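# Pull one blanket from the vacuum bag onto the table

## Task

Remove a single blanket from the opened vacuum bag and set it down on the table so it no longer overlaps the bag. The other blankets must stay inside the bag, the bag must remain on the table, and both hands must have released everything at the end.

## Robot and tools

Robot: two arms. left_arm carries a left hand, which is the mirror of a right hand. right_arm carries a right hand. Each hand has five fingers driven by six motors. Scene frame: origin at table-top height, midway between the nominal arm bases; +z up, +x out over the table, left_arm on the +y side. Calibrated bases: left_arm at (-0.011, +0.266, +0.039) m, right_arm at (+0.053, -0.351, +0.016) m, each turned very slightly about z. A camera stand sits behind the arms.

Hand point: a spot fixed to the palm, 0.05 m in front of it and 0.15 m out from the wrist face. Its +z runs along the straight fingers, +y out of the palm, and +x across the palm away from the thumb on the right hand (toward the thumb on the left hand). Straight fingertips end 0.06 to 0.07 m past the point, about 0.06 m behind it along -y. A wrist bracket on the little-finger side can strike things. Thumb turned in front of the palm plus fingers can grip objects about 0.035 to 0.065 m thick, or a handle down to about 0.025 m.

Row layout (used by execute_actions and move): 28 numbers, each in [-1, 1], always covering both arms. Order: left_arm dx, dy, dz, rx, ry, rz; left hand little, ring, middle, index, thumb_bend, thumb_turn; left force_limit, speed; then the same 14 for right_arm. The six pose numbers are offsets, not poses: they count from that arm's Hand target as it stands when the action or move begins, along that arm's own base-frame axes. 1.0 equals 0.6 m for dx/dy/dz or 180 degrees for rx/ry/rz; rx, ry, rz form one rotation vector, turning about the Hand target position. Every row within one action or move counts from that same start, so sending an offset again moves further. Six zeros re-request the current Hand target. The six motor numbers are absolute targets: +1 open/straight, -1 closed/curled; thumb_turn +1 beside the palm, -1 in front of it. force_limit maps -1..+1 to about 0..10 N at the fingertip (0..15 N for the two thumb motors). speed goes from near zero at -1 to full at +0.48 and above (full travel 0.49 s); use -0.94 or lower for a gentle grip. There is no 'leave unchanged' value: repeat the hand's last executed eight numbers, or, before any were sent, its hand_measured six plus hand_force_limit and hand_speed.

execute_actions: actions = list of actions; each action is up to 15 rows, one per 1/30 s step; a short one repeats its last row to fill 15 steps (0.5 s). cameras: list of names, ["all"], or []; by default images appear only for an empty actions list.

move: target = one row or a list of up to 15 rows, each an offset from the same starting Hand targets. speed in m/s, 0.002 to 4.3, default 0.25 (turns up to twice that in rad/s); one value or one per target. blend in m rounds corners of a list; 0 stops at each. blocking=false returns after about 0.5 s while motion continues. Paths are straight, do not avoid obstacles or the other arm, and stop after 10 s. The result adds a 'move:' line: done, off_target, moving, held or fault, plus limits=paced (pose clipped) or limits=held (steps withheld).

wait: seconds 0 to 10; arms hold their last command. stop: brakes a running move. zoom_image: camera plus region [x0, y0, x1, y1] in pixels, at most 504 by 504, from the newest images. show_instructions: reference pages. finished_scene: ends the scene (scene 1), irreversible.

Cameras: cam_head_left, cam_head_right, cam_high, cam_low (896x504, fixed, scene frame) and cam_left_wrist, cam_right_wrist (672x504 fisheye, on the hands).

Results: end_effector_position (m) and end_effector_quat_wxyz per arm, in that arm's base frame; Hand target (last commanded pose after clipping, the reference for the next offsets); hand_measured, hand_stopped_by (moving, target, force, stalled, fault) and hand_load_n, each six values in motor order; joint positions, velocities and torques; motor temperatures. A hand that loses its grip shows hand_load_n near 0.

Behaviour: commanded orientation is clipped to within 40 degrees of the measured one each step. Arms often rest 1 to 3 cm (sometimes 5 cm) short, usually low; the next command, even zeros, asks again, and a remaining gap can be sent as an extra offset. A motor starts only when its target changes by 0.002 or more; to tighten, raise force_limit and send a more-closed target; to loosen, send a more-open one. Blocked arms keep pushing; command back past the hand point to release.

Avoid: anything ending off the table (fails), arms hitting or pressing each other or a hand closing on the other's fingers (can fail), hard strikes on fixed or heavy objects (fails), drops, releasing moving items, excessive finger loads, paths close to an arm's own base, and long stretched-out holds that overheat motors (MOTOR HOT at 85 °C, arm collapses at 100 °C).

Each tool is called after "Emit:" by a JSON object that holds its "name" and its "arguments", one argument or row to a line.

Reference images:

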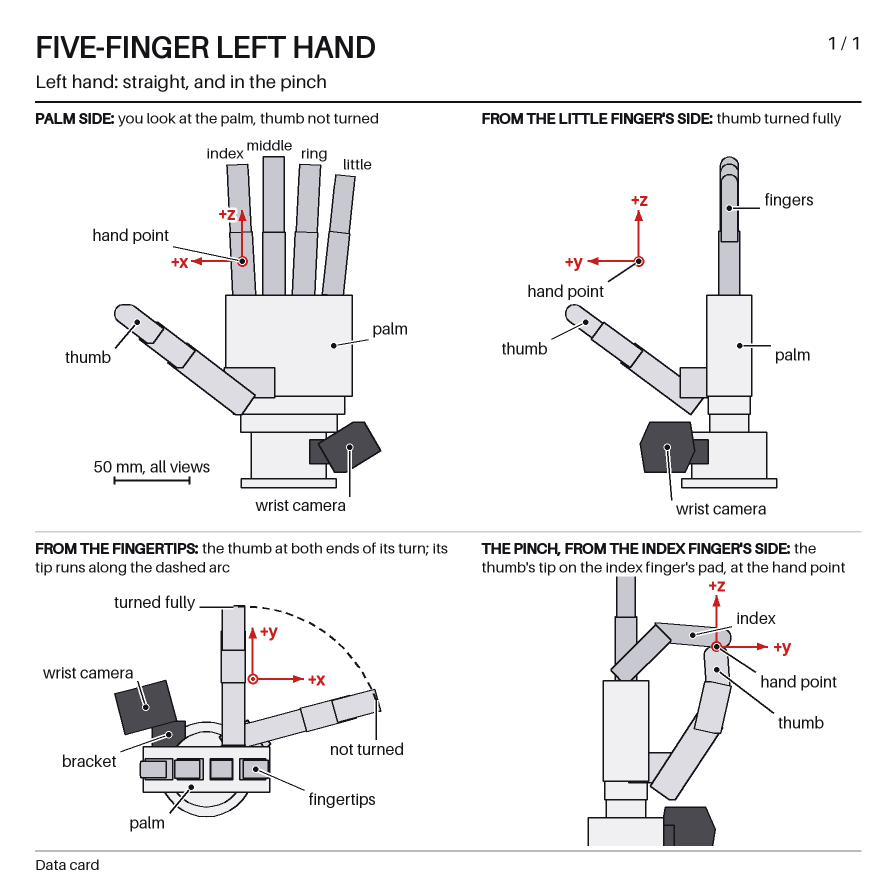

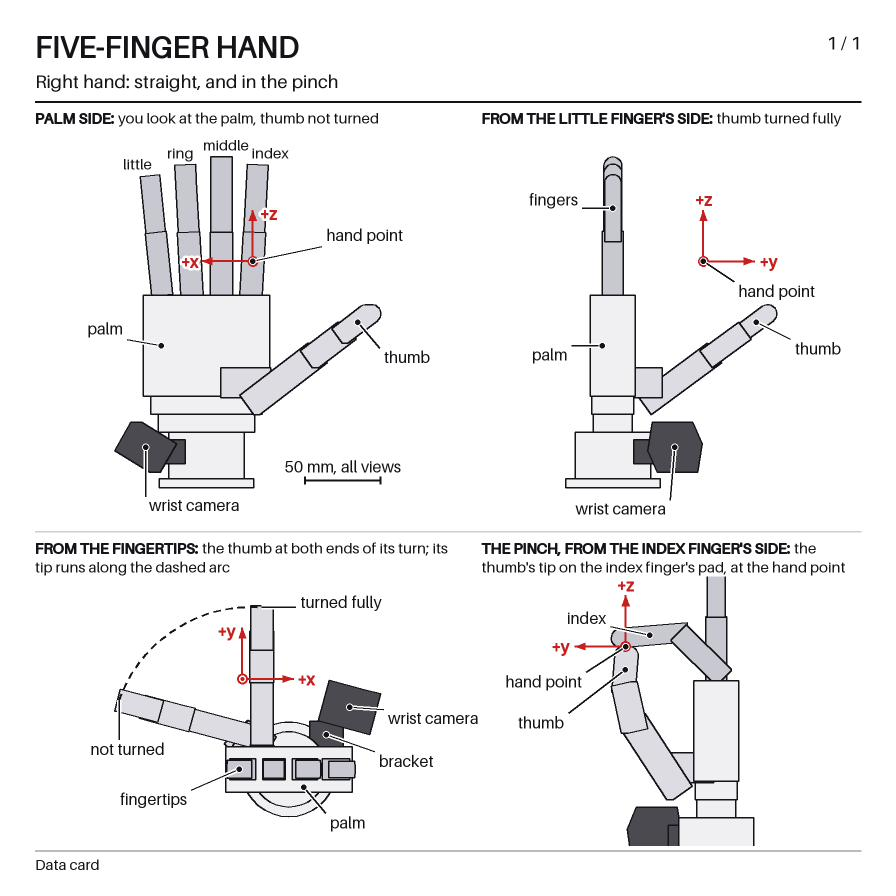

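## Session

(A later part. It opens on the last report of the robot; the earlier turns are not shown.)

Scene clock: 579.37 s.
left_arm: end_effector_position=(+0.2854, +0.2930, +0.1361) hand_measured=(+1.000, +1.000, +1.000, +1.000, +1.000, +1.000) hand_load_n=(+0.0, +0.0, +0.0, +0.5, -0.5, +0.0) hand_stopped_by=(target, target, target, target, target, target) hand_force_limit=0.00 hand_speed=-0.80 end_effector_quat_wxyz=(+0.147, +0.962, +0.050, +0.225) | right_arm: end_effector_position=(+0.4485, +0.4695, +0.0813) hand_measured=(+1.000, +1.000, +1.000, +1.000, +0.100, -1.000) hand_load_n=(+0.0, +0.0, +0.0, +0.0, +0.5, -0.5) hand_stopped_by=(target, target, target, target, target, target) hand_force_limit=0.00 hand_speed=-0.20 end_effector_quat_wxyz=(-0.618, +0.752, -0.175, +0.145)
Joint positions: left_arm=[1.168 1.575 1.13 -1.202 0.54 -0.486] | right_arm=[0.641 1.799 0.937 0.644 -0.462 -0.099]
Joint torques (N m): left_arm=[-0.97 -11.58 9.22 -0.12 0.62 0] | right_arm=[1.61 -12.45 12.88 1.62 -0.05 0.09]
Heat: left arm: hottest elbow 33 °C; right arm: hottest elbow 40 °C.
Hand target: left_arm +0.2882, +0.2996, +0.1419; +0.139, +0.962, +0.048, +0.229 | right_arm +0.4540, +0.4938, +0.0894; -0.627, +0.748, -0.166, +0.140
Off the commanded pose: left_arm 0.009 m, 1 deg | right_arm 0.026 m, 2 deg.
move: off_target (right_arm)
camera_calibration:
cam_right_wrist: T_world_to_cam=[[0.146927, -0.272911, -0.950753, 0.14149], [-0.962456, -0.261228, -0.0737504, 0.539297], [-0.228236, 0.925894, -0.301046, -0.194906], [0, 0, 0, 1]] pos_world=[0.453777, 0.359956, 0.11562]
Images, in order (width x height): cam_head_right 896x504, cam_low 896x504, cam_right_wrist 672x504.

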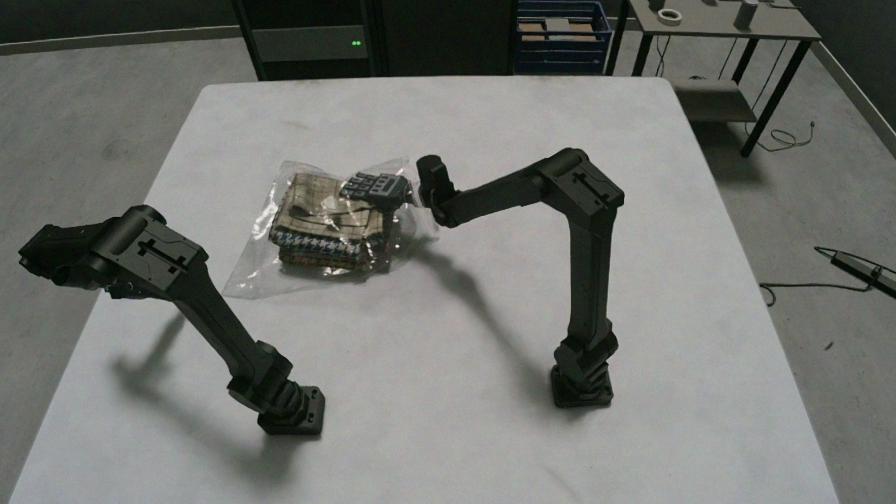

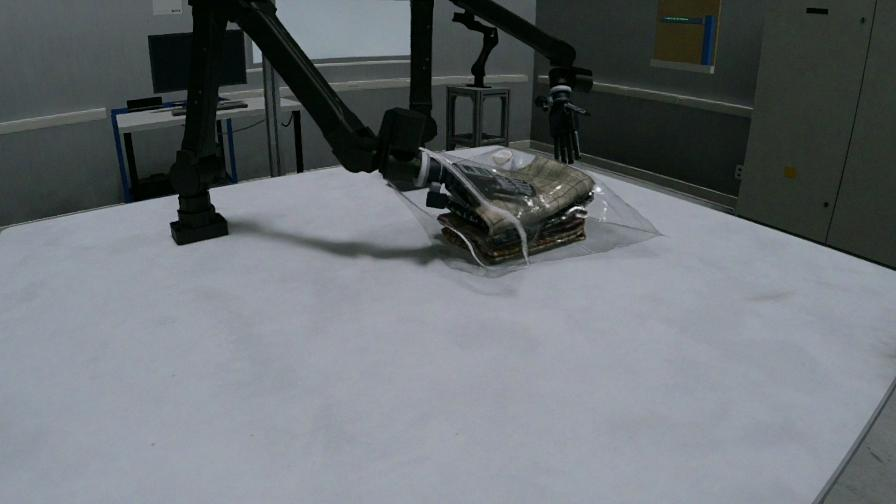

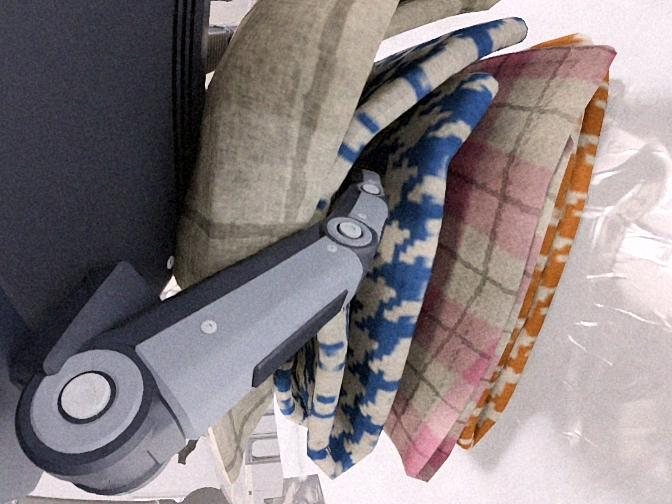

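Emit:
{"name": "move", "arguments": {
  "target": [
    [0,0,0,0,0,0,1,1,1,1,1,1,0,-0.8,-0.03,-0.085,0.0,0,0,0,1,1,1,1,0.1,-1,0,-0.2],
    [0,0,0,0,0,0,1,1,1,1,1,1,0,-0.8,-0.027,-0.08,0.012,0,0,0,1,1,1,1,-0.15,-1,0,-0.2]
  ],
  "speed": 0.06,
  "cameras": ["cam_low","cam_right_wrist","cam_head_right"]
}}

Emit:
{"name": "zoom_image", "arguments": {
  "camera": "cam_right_wrist",
  "region": [190, 0, 470, 280]
}}

Emit:
{"name": "zoom_image", "arguments": {
  "camera": "cam_low",
  "region": [370, 140, 510, 280]
}}

Scene clock: 587.63 s.
left_arm: end_effector_position=(+0.2854, +0.2930, +0.1361) hand_measured=(+1.000, +1.000, +1.000, +1.000, +1.000, +1.000) hand_load_n=(+0.0, +0.0, -0.5, +0.0, +0.0, +0.0) hand_stopped_by=(target, target, target, target, target, target) hand_force_limit=0.00 hand_speed=-0.80 end_effector_quat_wxyz=(+0.147, +0.962, +0.050, +0.225) | right_arm: end_effector_position=(+0.4327, +0.4493, +0.0824) hand_measured=(+1.000, +1.000, +1.000, +1.000, -0.148, -1.000) hand_load_n=(+0.0, +0.0, +0.0, +0.0, +2.0, +0.0) hand_stopped_by=(target, target, target, target, target, target) hand_force_limit=0.00 hand_speed=-0.20 end_effector_quat_wxyz=(-0.622, +0.754, -0.169, +0.130)
Joint positions: left_arm=[1.168 1.575 1.13 -1.202 0.54 -0.486] | right_arm=[0.615 1.758 0.876 0.658 -0.518 -0.099]
Joint torques (N m): left_arm=[-0.97 -11.58 9.22 -0.09 0.62 0] | right_arm=[-1.49 -15.79 8.1 1.85 -0.1 -0.04]
Heat: left arm: hottest elbow 33 °C; right arm: hottest elbow 39 °C.
Hand target: left_arm +0.2882, +0.2996, +0.1419; +0.139, +0.962, +0.048, +0.229 | right_arm +0.4380, +0.4457, +0.0966; -0.627, +0.748, -0.167, +0.140
Off the commanded pose: left_arm 0.009 m, 1 deg | right_arm 0.015 m, 1 deg.
move: off_target (right_arm); target 2's new numbers were sent with right_arm's hand 0.015 m and 1 deg from that target
camera_calibration:
cam_right_wrist: T_world_to_cam=[[0.142878, -0.262877, -0.954192, 0.136926], [-0.955308, -0.288711, -0.063506, 0.527306], [-0.258791, 0.92062, -0.292379, -0.164585], [0, 0, 0, 1]] pos_world=[0.441583, 0.339754, 0.116019]
Images, in order (width x height): cam_head_right 896x504, cam_low 896x504, cam_right_wrist 672x504.

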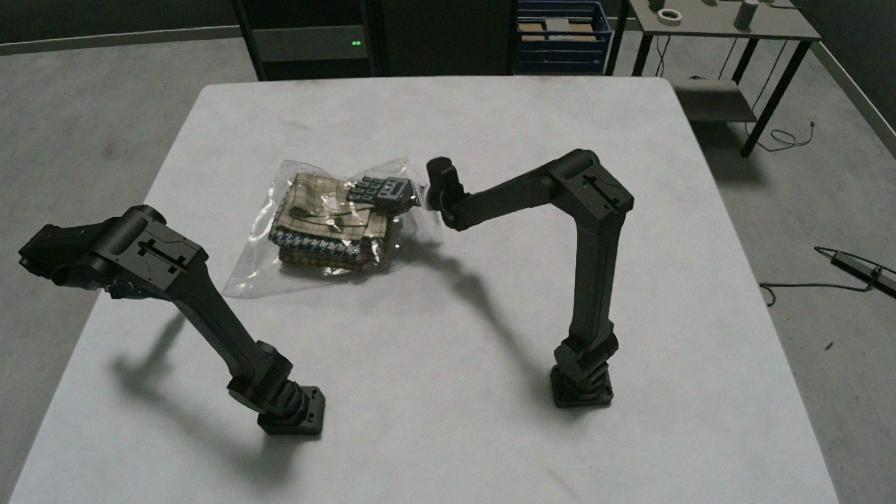

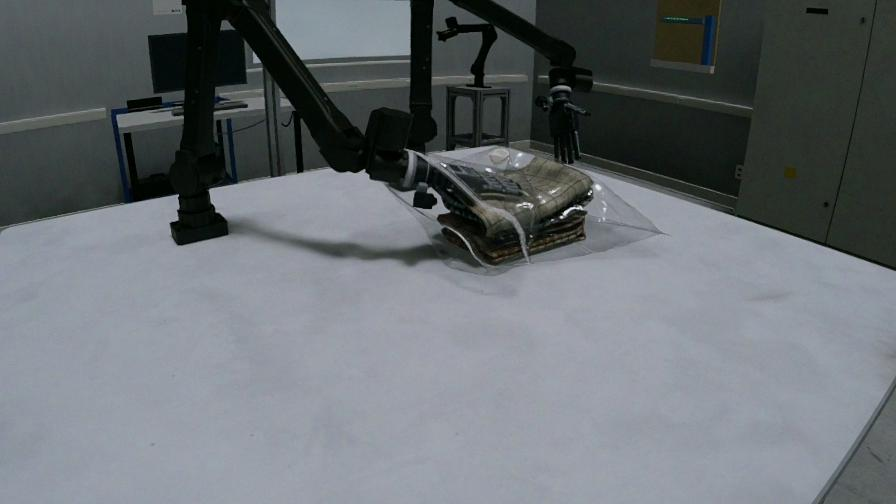

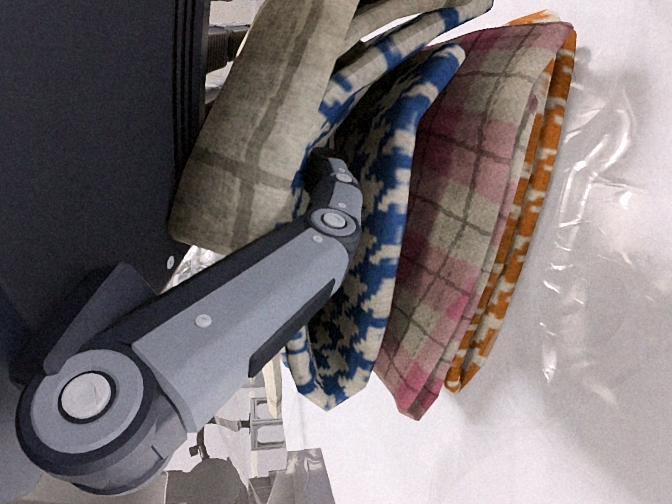

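Scaled by 1.800 from the camera's 672x504 image, which has a finer 960x720 frame.

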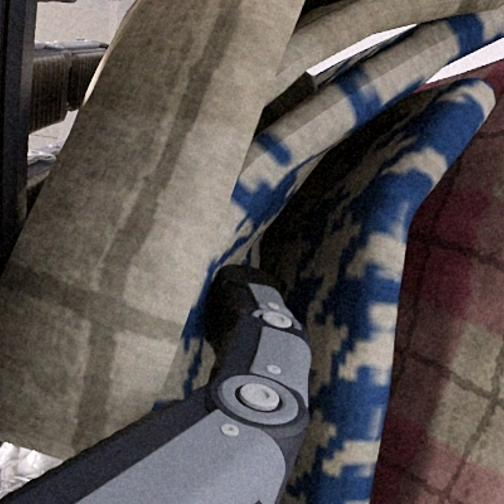

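Scaled by 3.600.

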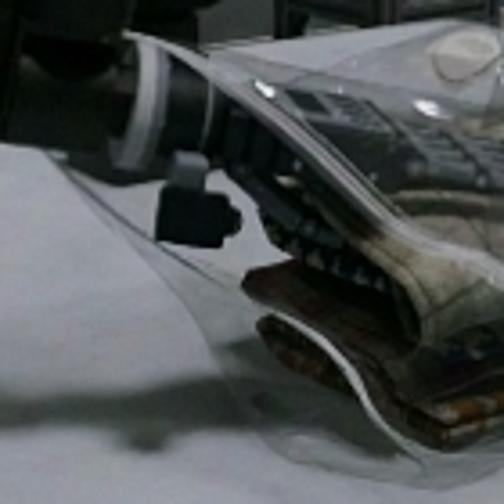

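Emit:
{"name": "move", "arguments": {
  "target": [
    [0,0,0,0,0,0,1,1,1,1,1,1,0,-0.8,-0.033,-0.072,-0.01,0,0,0,1,1,1,1,0.0,-1,0,-0.2],
    [0,0,0,0,0,0,1,1,1,1,1,1,0,-0.8,-0.033,-0.08,0.01,0,0,0,1,1,1,1,0.0,-1,0,-0.2]
  ],
  "speed": 0.06,
  "cameras": ["cam_low","cam_right_wrist","cam_head_right"]
}}

Emit:
{"name": "zoom_image", "arguments": {
  "camera": "cam_right_wrist",
  "region": [190, 0, 470, 280]
}}

Emit:
{"name": "zoom_image", "arguments": {
  "camera": "cam_head_right",
  "region": [340, 130, 480, 270]
}}

Scene clock: 592.90 s.
left_arm: end_effector_position=(+0.2854, +0.2930, +0.1361) hand_measured=(+1.000, +1.000, +1.000, +1.000, +1.000, +1.000) hand_load_n=(+0.0, +0.0, +0.0, +0.0, +0.0, +0.0) hand_stopped_by=(target, target, target, target, target, target) hand_force_limit=0.00 hand_speed=-0.80 end_effector_quat_wxyz=(+0.147, +0.962, +0.050, +0.225) | right_arm: end_effector_position=(+0.4154, +0.4047, +0.0975) hand_measured=(+1.000, +1.000, +1.000, +1.000, +0.000, -1.000) hand_load_n=(+0.0, +0.0, +0.0, +0.0, +0.0, +0.0) hand_stopped_by=(target, target, target, target, target, target) hand_force_limit=0.00 hand_speed=-0.20 end_effector_quat_wxyz=(-0.627, +0.749, -0.167, +0.132)
Joint positions: left_arm=[1.168 1.575 1.13 -1.202 0.54 -0.486] | right_arm=[0.553 1.65 0.765 0.669 -0.579 -0.108]
Joint torques (N m): left_arm=[-0.97 -11.52 9.22 -0.1 0.63 0] | right_arm=[-1.67 -13.51 7.32 1.77 -0.22 -0.11]
Heat: left arm: hottest elbow 33 °C; right arm: hottest elbow 39 °C.
Hand target: left_arm +0.2882, +0.2996, +0.1419; +0.139, +0.962, +0.048, +0.229 | right_arm +0.4182, +0.3977, +0.1027; -0.627, +0.748, -0.166, +0.140
Off the commanded pose: left_arm 0.009 m, 1 deg | right_arm 0.009 m, 1 deg.
move: done
camera_calibration:
cam_right_wrist: T_world_to_cam=[[0.150192, -0.251272, -0.956193, 0.134421], [-0.95481, -0.287764, -0.0743554, 0.499282], [-0.256475, 0.92415, -0.283137, -0.126922], [0, 0, 0, 1]] pos_world=[0.423978, 0.294747, 0.129721]
Images, in order (width x height): cam_head_right 896x504, cam_low 896x504, cam_right_wrist 672x504.

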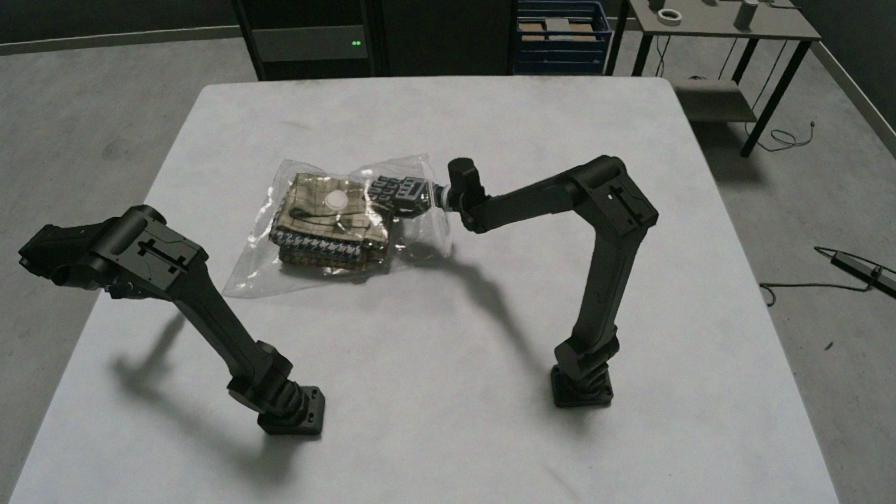

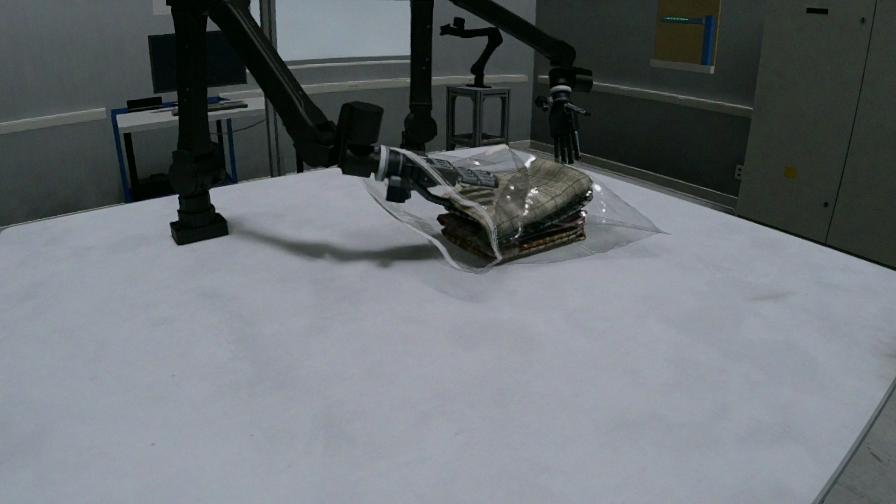

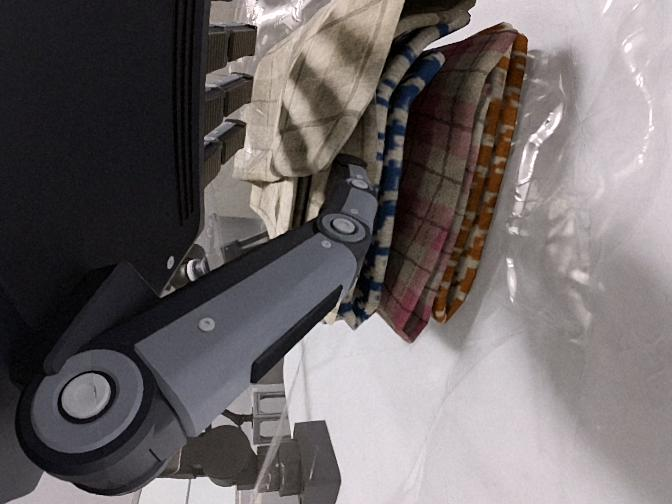

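Scaled by 1.800 from the camera's 672x504 image, which has a finer 960x720 frame.

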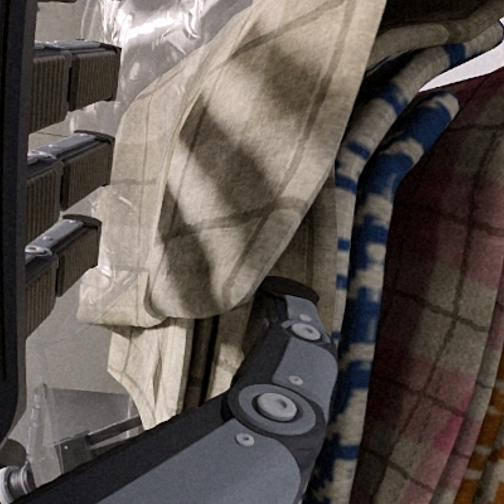

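Scaled by 3.600.

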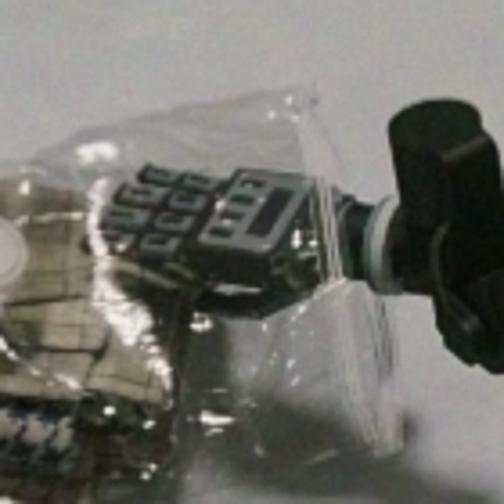

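Emit:
{"name": "move", "arguments": {
  "target": [
    [0,0,0,0,0,0,1,1,1,1,1,1,0,-0.8,0.03,0.068,-0.01,0,0,0,1,1,1,1,0.05,-1,0,-0.2]
  ],
  "speed": 0.06,
  "cameras": ["cam_low","cam_right_wrist","cam_head_right"]
}}

Emit:
{"name": "zoom_image", "arguments": {
  "camera": "cam_right_wrist",
  "region": [190, 0, 470, 280]
}}

Emit:
{"name": "zoom_image", "arguments": {
  "camera": "cam_low",
  "region": [370, 140, 510, 280]
}}

Scene clock: 605.33 s.
left_arm: end_effector_position=(+0.2854, +0.2930, +0.1361) hand_measured=(+1.000, +1.000, +1.000, +1.000, +1.000, +1.000) hand_load_n=(+0.0, +0.0, +0.0, +0.0, -0.5, +0.0) hand_stopped_by=(target, target, target, target, target, target) hand_force_limit=0.00 hand_speed=-0.80 end_effector_quat_wxyz=(+0.147, +0.962, +0.050, +0.225) | right_arm: end_effector_position=(+0.4236, +0.4213, +0.0832) hand_measured=(+1.000, +1.000, +1.000, +1.000, +0.050, -1.000) hand_load_n=(+0.0, +0.0, +0.0, +0.0, +0.0, +0.0) hand_stopped_by=(target, target, target, target, target, target) hand_force_limit=0.00 hand_speed=-0.20 end_effector_quat_wxyz=(-0.617, +0.755, -0.176, +0.136)
Joint positions: left_arm=[1.168 1.575 1.13 -1.202 0.54 -0.486] | right_arm=[0.583 1.703 0.805 0.664 -0.53 -0.108]
Joint torques (N m): left_arm=[-0.85 -11.52 9.25 -0.09 0.62 0.01] | right_arm=[0.56 -11.4 12.37 1.8 -0.04 0.04]
Heat: left arm: hottest elbow 33 °C; right arm: hottest elbow 38 °C.
Hand target: left_arm +0.2882, +0.2996, +0.1419; +0.139, +0.962, +0.048, +0.229 | right_arm +0.4362, +0.4385, +0.0967; -0.627, +0.748, -0.166, +0.140
Off the commanded pose: left_arm 0.009 m, 1 deg | right_arm 0.025 m, 2 deg.
move: off_target (right_arm)
camera_calibration:
cam_right_wrist: T_world_to_cam=[[0.135627, -0.272658, -0.952504, 0.138691], [-0.960698, -0.271219, -0.0591562, 0.505229], [-0.242208, 0.923091, -0.298726, -0.148538], [0, 0, 0, 1]] pos_world=[0.430585, 0.311957, 0.117619]
Images, in order (width x height): cam_head_right 896x504, cam_low 896x504, cam_right_wrist 672x504.

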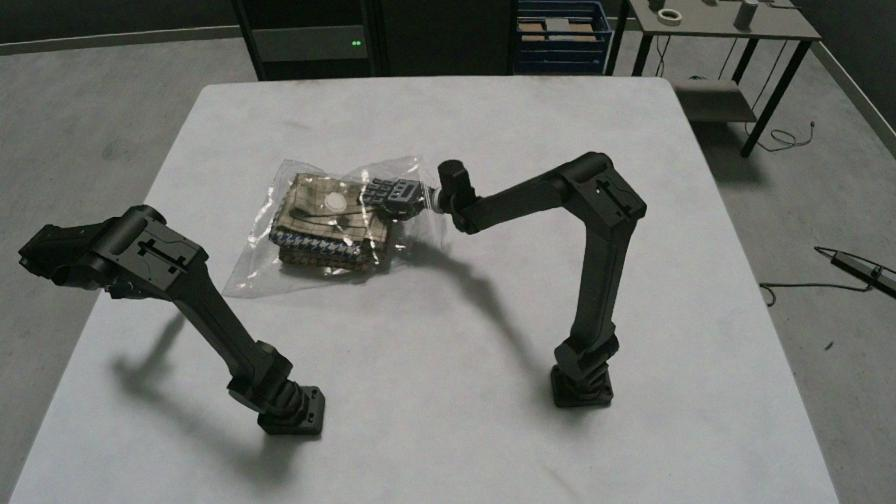

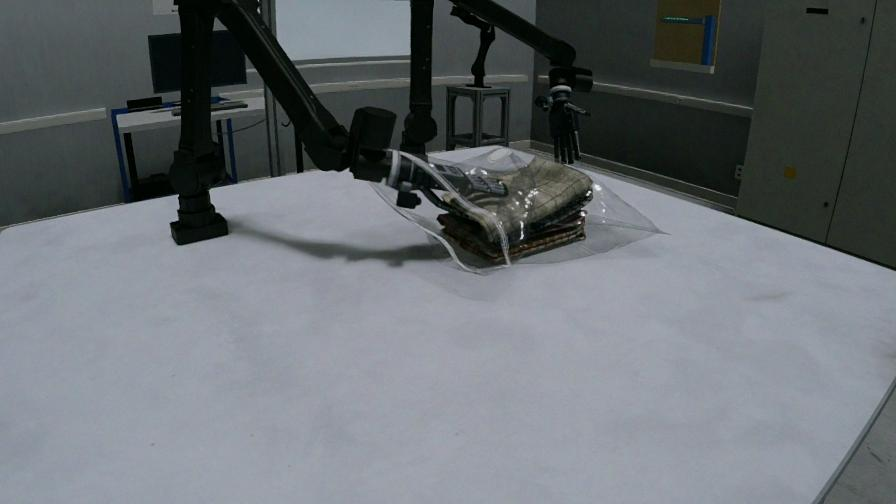

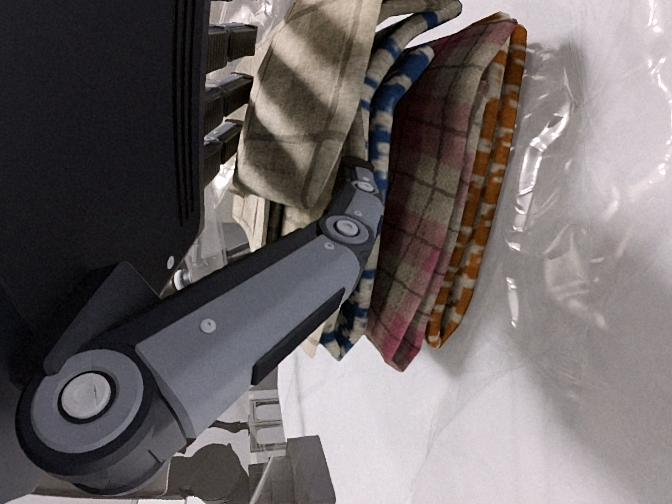

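Scaled by 1.800 from the camera's 672x504 image, which has a finer 960x720 frame.

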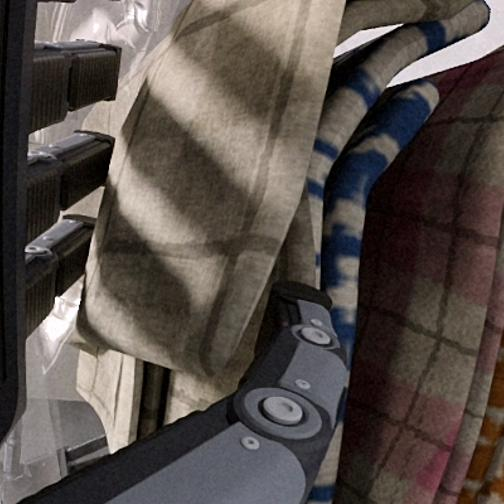

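Scaled by 3.600.

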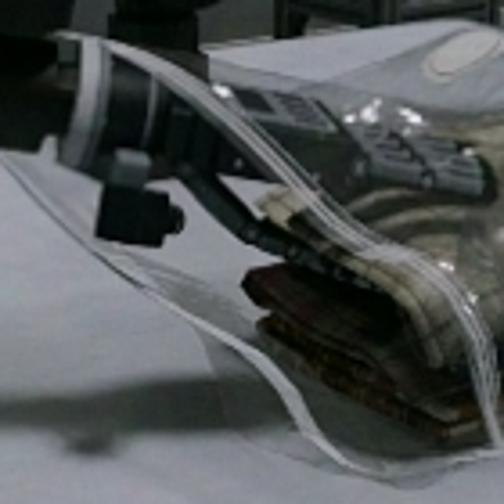

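Emit:
{"name": "execute_actions", "arguments": {
  "actions": [],
  "cameras": ["cam_right_wrist","cam_low"]
}}

Emit:
{"name": "zoom_image", "arguments": {
  "camera": "cam_right_wrist",
  "region": [190, 0, 470, 280]
}}

Scene clock: 613.30 s.
left_arm: end_effector_position=(+0.2854, +0.2930, +0.1361) hand_measured=(+1.000, +1.000, +1.000, +1.000, +1.000, +1.000) hand_load_n=(+0.0, +0.0, +0.0, +0.0, -0.5, +0.0) hand_stopped_by=(target, target, target, target, target, target) hand_force_limit=0.00 hand_speed=-0.80 end_effector_quat_wxyz=(+0.147, +0.962, +0.050, +0.225) | right_arm: end_effector_position=(+0.4236, +0.4213, +0.0832) hand_measured=(+1.000, +1.000, +1.000, +1.000, +0.050, -1.000) hand_load_n=(+0.0, +0.0, -0.5, +0.0, +0.0, +0.0) hand_stopped_by=(target, target, target, target, target, target) hand_force_limit=0.00 hand_speed=-0.20 end_effector_quat_wxyz=(-0.617, +0.755, -0.176, +0.136)
Joint positions: left_arm=[1.168 1.575 1.13 -1.202 0.54 -0.486] | right_arm=[0.583 1.703 0.805 0.664 -0.53 -0.108]
Joint velocities: within noise
Joint torques (N m): left_arm=[-0.91 -11.58 9.21 -0.09 0.62 0.01] | right_arm=[0.5 -11.46 12.34 1.81 -0.05 0.03]
Motor temperatures (°C): left_arm=[27 25 33 23 26 23] | right_arm=[26 27 38 23 25 25]
Heat: left arm: hottest elbow 33 °C; right arm: hottest elbow 38 °C.
Hand target: left_arm +0.2882, +0.2996, +0.1419; +0.139, +0.962, +0.048, +0.229 | right_arm +0.4362, +0.4385, +0.0967; -0.627, +0.748, -0.166, +0.140
Off the commanded pose: left_arm 0.009 m, 1 deg | right_arm 0.025 m, 2 deg.
camera_calibration:
cam_right_wrist: T_world_to_cam=[[0.135627, -0.272658, -0.952504, 0.138691], [-0.960698, -0.271219, -0.0591562, 0.505229], [-0.242208, 0.923091, -0.298726, -0.148538], [0, 0, 0, 1]] pos_world=[0.430585, 0.311957, 0.117619]
Images, in order (width x height): cam_low 896x504, cam_right_wrist 672x504.

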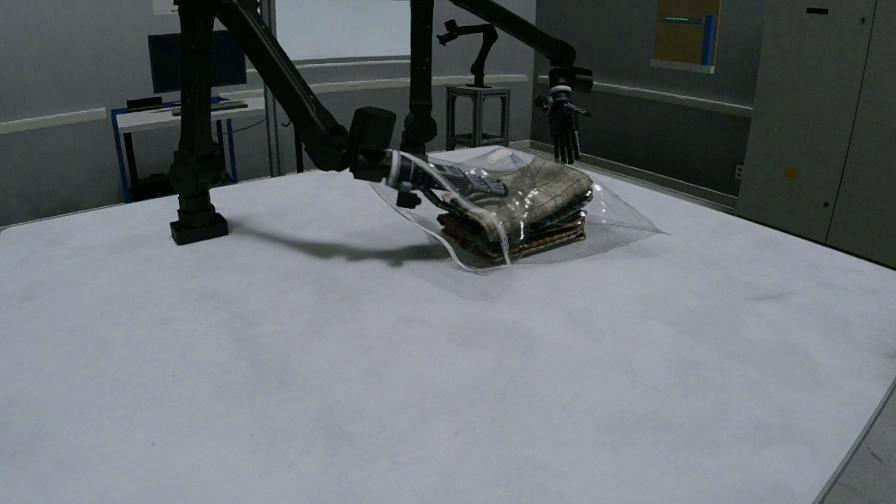

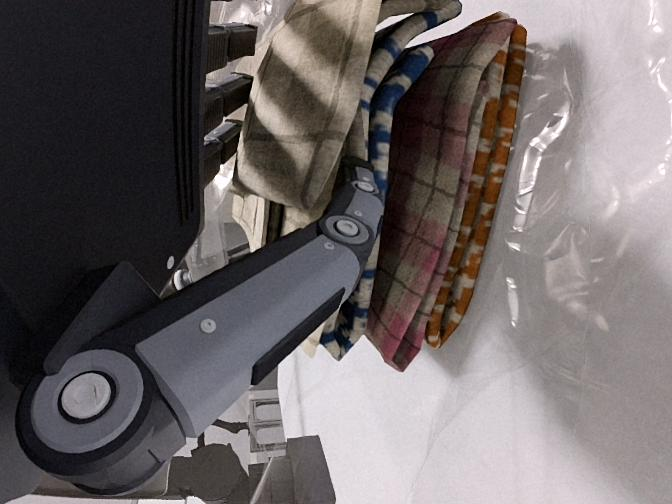

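Scaled by 1.800 from the camera's 672x504 image, which has a finer 960x720 frame.

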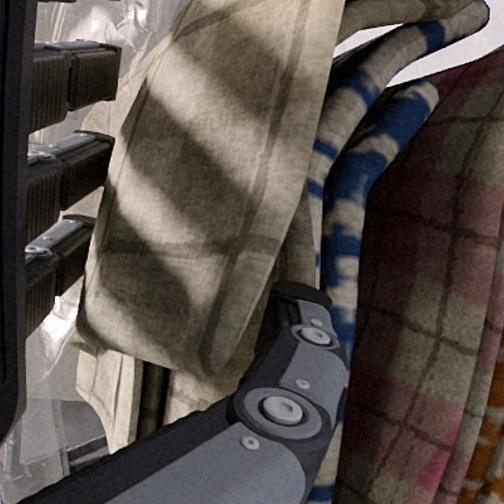

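Emit:
{"name": "move", "arguments": {
  "target": [0,0,0,0,0,0,1,1,1,1,1,1,0,-0.8,0.0205,0.0456,0.012,0,0,0,1,1,1,1,0.0,-1,0,-0.2],
  "speed": 0.06,
  "cameras": ["cam_right_wrist"]
}}

Emit:
{"name": "zoom_image", "arguments": {
  "camera": "cam_right_wrist",
  "region": [190, 0, 470, 280]
}}

Scene clock: 618.60 s.
left_arm: end_effector_position=(+0.2854, +0.2930, +0.1361) hand_measured=(+1.000, +1.000, +1.000, +1.000, +1.000, +1.000) hand_load_n=(+0.0, +0.0, +0.0, +0.0, -0.5, +0.0) hand_stopped_by=(target, target, target, target, target, target) hand_force_limit=0.00 hand_speed=-0.80 end_effector_quat_wxyz=(+0.147, +0.962, +0.050, +0.225) | right_arm: end_effector_position=(+0.4363, +0.4458, +0.0895) hand_measured=(+1.000, +1.000, +1.000, +1.000, +0.000, -1.000) hand_load_n=(+0.0, +0.0, +0.0, +0.0, +0.0, +0.0) hand_stopped_by=(target, target, target, target, target, target) hand_force_limit=0.00 hand_speed=-0.20 end_effector_quat_wxyz=(-0.616, +0.756, -0.175, +0.138)
Joint positions: left_arm=[1.168 1.575 1.13 -1.202 0.54 -0.486] | right_arm=[0.613 1.734 0.879 0.622 -0.499 -0.106]
Joint torques (N m): left_arm=[-0.91 -11.63 9.24 -0.09 0.62 0.01] | right_arm=[0.67 -12.04 13.07 1.84 -0.01 0.09]
Heat: left arm: hottest elbow 33 °C; right arm: hottest elbow 39 °C.
Hand target: left_arm +0.2882, +0.2996, +0.1419; +0.139, +0.962, +0.048, +0.229 | right_arm +0.4485, +0.4658, +0.1037; -0.627, +0.748, -0.166, +0.140
Off the commanded pose: left_arm 0.009 m, 1 deg | right_arm 0.028 m, 2 deg.
move: off_target (right_arm)
camera_calibration:
cam_right_wrist: T_world_to_cam=[[0.139637, -0.276604, -0.950785, 0.149519], [-0.960499, -0.271253, -0.06215, 0.524606], [-0.240712, 0.921907, -0.303554, -0.165853], [0, 0, 0, 1]] pos_world=[0.443083, 0.33656, 0.124419]
Images, in order (width x height): cam_right_wrist 672x504.

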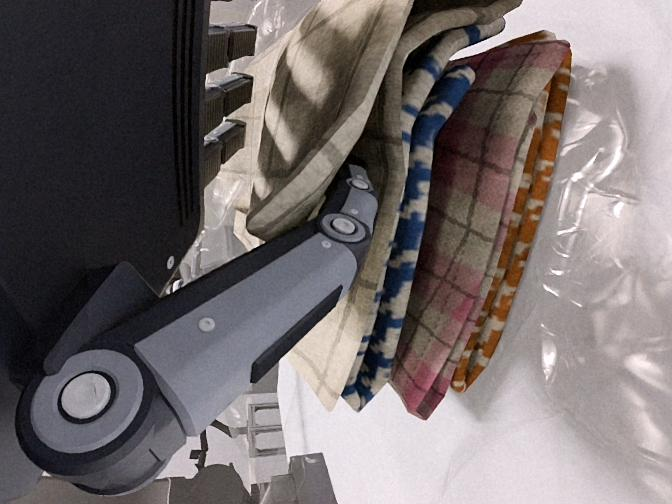

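Scaled by 1.800 from the camera's 672x504 image, which has a finer 960x720 frame.

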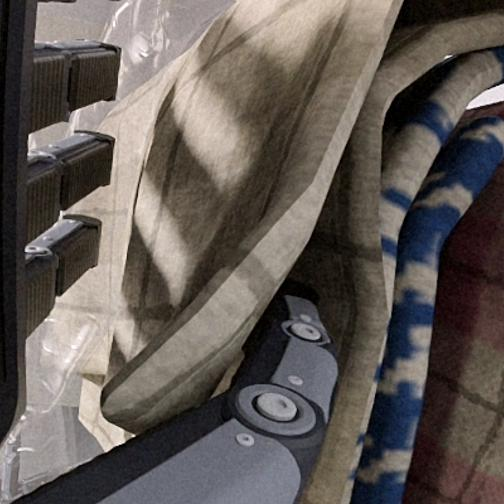

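Emit:
{"name": "move", "arguments": {
  "target": [0,0,0,0,0,0,1,1,1,1,1,1,0,-0.8,0.0137,0.0304,0.0,0,0,0,1,1,1,1,0.0,-1,0,-0.2],
  "speed": 0.06,
  "cameras": ["cam_right_wrist"]
}}

Emit:
{"name": "zoom_image", "arguments": {
  "camera": "cam_right_wrist",
  "region": [190, 0, 470, 280]
}}

Scene clock: 623.83 s.
left_arm: end_effector_position=(+0.2854, +0.2930, +0.1361) hand_measured=(+1.000, +1.000, +1.000, +1.000, +1.000, +1.000) hand_load_n=(+0.0, +0.0, +0.0, +0.0, +0.0, +0.0) hand_stopped_by=(target, target, target, target, target, target) hand_force_limit=0.00 hand_speed=-0.80 end_effector_quat_wxyz=(+0.147, +0.962, +0.050, +0.225) | right_arm: end_effector_position=(+0.4486, +0.4597, +0.0914) hand_measured=(+1.000, +1.000, +1.000, +1.000, +0.000, -1.000) hand_load_n=(+0.0, +0.0, +0.0, +0.0, +0.5, -0.5) hand_stopped_by=(target, target, target, target, target, target) hand_force_limit=0.00 hand_speed=-0.20 end_effector_quat_wxyz=(-0.616, +0.754, -0.177, +0.142)
Joint positions: left_arm=[1.168 1.575 1.13 -1.202 0.54 -0.486] | right_arm=[0.624 1.764 0.93 0.607 -0.479 -0.102]
Joint torques (N m): left_arm=[-0.91 -11.63 9.22 -0.08 0.63 0] | right_arm=[1.44 -12.28 13.38 1.84 -0.05 0.09]
Heat: left arm: hottest elbow 33 °C; right arm: hottest elbow 40 °C.
Hand target: left_arm +0.2882, +0.2996, +0.1419; +0.139, +0.962, +0.048, +0.229 | right_arm +0.4566, +0.4840, +0.1036; -0.627, +0.748, -0.167, +0.140
Off the commanded pose: left_arm 0.009 m, 1 deg | right_arm 0.029 m, 2 deg.
move: off_target (right_arm)
camera_calibration:
cam_right_wrist: T_world_to_cam=[[0.139933, -0.276669, -0.950722, 0.153241], [-0.96276, -0.262338, -0.0653621, 0.537493], [-0.231327, 0.924464, -0.303075, -0.18049], [0, 0, 0, 1]] pos_world=[0.454281, 0.350258, 0.126119]
Images, in order (width x height): cam_right_wrist 672x504.

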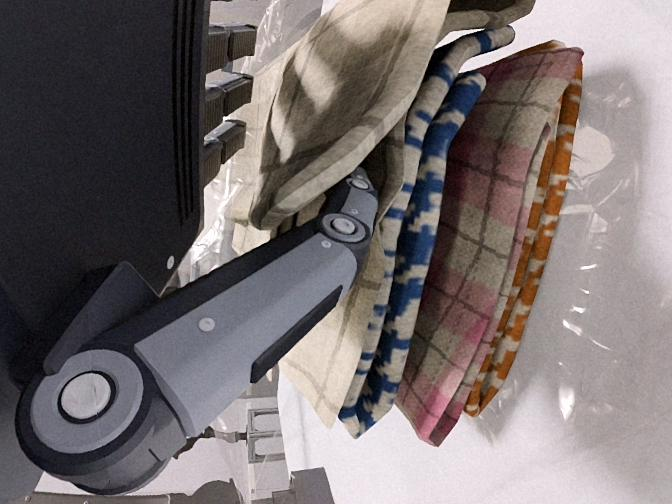

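Scaled by 1.800 from the camera's 672x504 image, which has a finer 960x720 frame.

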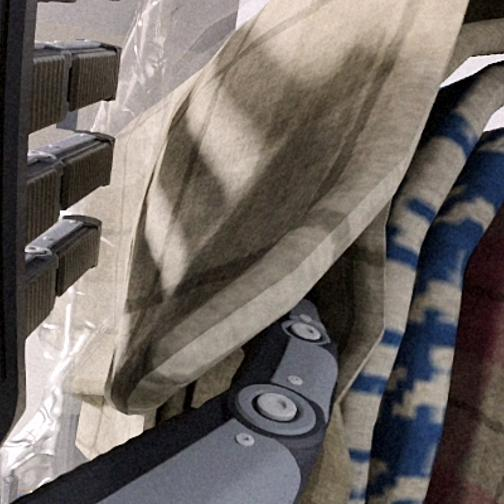

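Emit:
{"name": "move", "arguments": {
  "target": [0,0,0,0,0,0,1,1,1,1,1,1,0,-0.8,0,0,0.0,0,0,0,-0.4,-0.4,-0.4,-0.4,0.0,-1,0,-0.6],
  "speed": 0.06,
  "cameras": ["cam_right_wrist"]
}}

Emit:
{"name": "zoom_image", "arguments": {
  "camera": "cam_right_wrist",
  "region": [190, 0, 470, 280]
}}

Scene clock: 627.67 s.
left_arm: end_effector_position=(+0.2854, +0.2930, +0.1361) hand_measured=(+1.000, +1.000, +1.000, +1.000, +1.000, +1.000) hand_load_n=(+0.0, +0.0, +0.0, -0.5, +0.0, +0.0) hand_stopped_by=(target, target, target, target, target, target) hand_force_limit=0.00 hand_speed=-0.80 end_effector_quat_wxyz=(+0.147, +0.962, +0.050, +0.225) | right_arm: end_effector_position=(+0.4625, +0.4787, +0.1220) hand_measured=(-0.400, -0.028, +0.120, +0.120, +0.000, -1.000) hand_load_n=(+1.0, +4.0, +3.0, +4.5, +4.0, +2.0) hand_stopped_by=(target, force, force, force, target, target) hand_force_limit=0.00 hand_speed=-0.60 end_effector_quat_wxyz=(-0.637, +0.738, -0.163, +0.154)
Joint positions: left_arm=[1.168 1.575 1.13 -1.202 0.54 -0.486] | right_arm=[0.635 1.764 0.989 0.616 -0.477 -0.094]
Joint torques (N m): left_arm=[-0.91 -11.63 9.22 -0.09 0.63 0] | right_arm=[0.38 -12.69 9.03 1.28 -0.11 0]
Heat: left arm: hottest elbow 33 °C; right arm: hottest elbow 40 °C.
Hand target: left_arm +0.2882, +0.2996, +0.1419; +0.139, +0.962, +0.048, +0.229 | right_arm +0.4565, +0.4842, +0.1037; -0.627, +0.748, -0.166, +0.140
Off the commanded pose: left_arm 0.009 m, 1 deg | right_arm 0.020 m, 2 deg.
move: off_target (right_arm)
camera_calibration:
cam_right_wrist: T_world_to_cam=[[0.187616, -0.234445, -0.953853, 0.143777], [-0.956264, -0.265459, -0.122844, 0.563282], [-0.224408, 0.935183, -0.273996, -0.197498], [0, 0, 0, 1]] pos_world=[0.467351, 0.367932, 0.152224]
Images, in order (width x height): cam_right_wrist 672x504.

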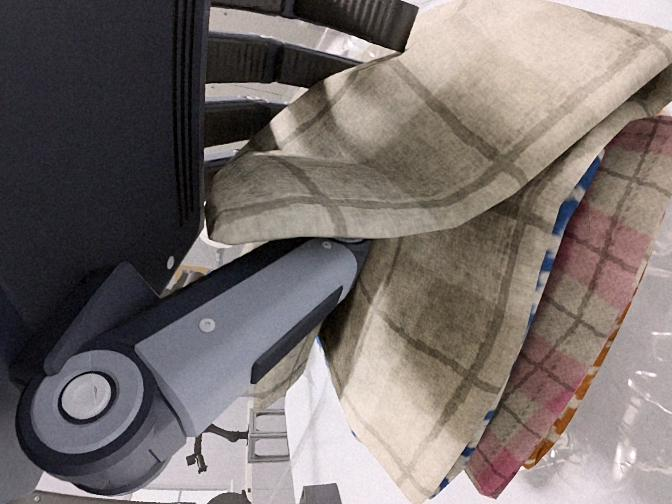

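Scaled by 1.800 from the camera's 672x504 image, which has a finer 960x720 frame.

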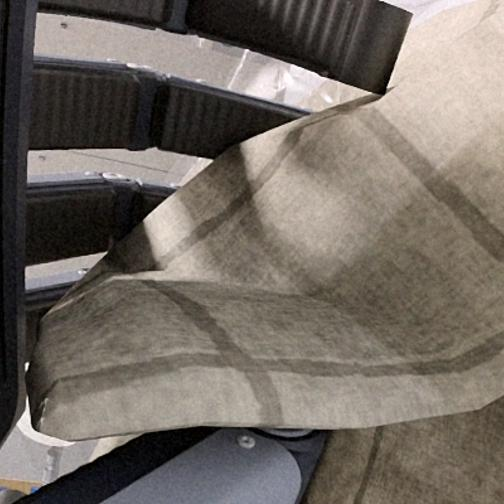

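Emit:
{"name": "move", "arguments": {
  "target": [0,0,0,0,0,0,1,1,1,1,1,1,0,-0.8,0,0,0.0,0,0,0,-0.45,-0.45,-0.45,-0.45,-0.25,-1,0.4,-0.7],
  "speed": 0.06,
  "cameras": ["cam_right_wrist","cam_low","cam_head_right"]
}}

Emit:
{"name": "zoom_image", "arguments": {
  "camera": "cam_low",
  "region": [350, 130, 670, 310]
}}

Scene clock: 631.47 s.
left_arm: end_effector_position=(+0.2854, +0.2930, +0.1361) hand_measured=(+1.000, +1.000, +1.000, +1.000, +1.000, +1.000) hand_load_n=(+0.0, +0.0, +0.0, +0.0, +0.0, +0.0) hand_stopped_by=(target, target, target, target, target, target) hand_force_limit=0.00 hand_speed=-0.80 end_effector_quat_wxyz=(+0.147, +0.962, +0.050, +0.225) | right_arm: end_effector_position=(+0.4628, +0.4789, +0.1226) hand_measured=(-0.450, -0.078, +0.070, +0.096, -0.078, -1.000) hand_load_n=(+0.5, +8.0, +8.5, +4.0, +10.0, +4.0) hand_stopped_by=(target, force, force, force, force, target) hand_force_limit=0.40 hand_speed=-0.70 end_effector_quat_wxyz=(-0.637, +0.737, -0.162, +0.154)
Joint positions: left_arm=[1.168 1.575 1.13 -1.202 0.54 -0.486] | right_arm=[0.635 1.764 0.989 0.617 -0.477 -0.094]
Joint torques (N m): left_arm=[-0.91 -11.58 9.22 -0.09 0.63 0.01] | right_arm=[0.44 -12.51 8.99 1.28 -0.12 -0.01]
Heat: left arm: hottest elbow 33 °C; right arm: hottest elbow 39 °C.
Hand target: left_arm +0.2882, +0.2996, +0.1419; +0.139, +0.962, +0.048, +0.229 | right_arm +0.4567, +0.4840, +0.1036; -0.627, +0.748, -0.166, +0.140
Off the commanded pose: left_arm 0.009 m, 1 deg | right_arm 0.021 m, 2 deg.
move: off_target (right_arm)
camera_calibration:
cam_right_wrist: T_world_to_cam=[[0.188787, -0.233569, -0.953837, 0.143372], [-0.956102, -0.265389, -0.124249, 0.563795], [-0.224117, 0.935422, -0.273418, -0.197792], [0, 0, 0, 1]] pos_world=[0.46765, 0.368131, 0.152724]
Images, in order (width x height): cam_head_right 896x504, cam_low 896x504, cam_right_wrist 672x504.

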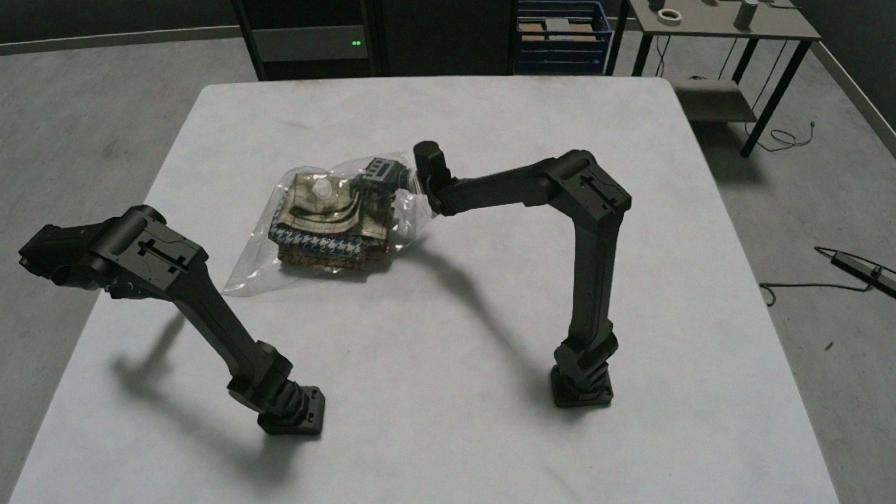

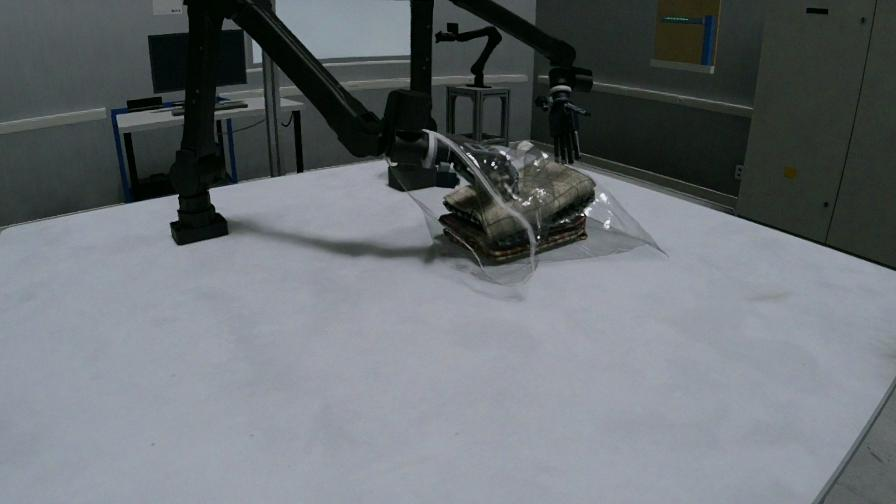

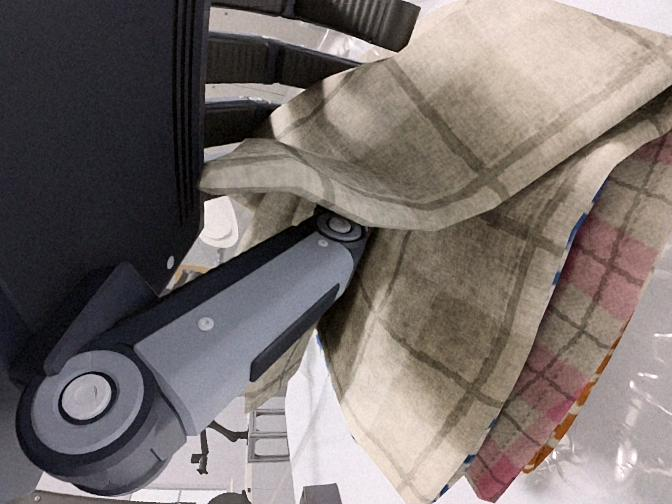

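Scaled by 1.575.

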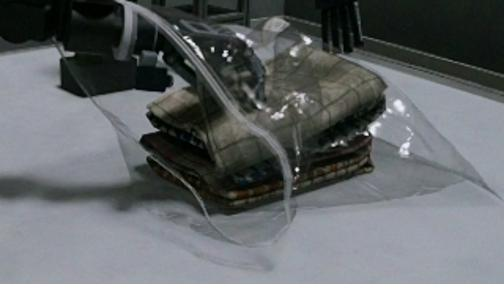

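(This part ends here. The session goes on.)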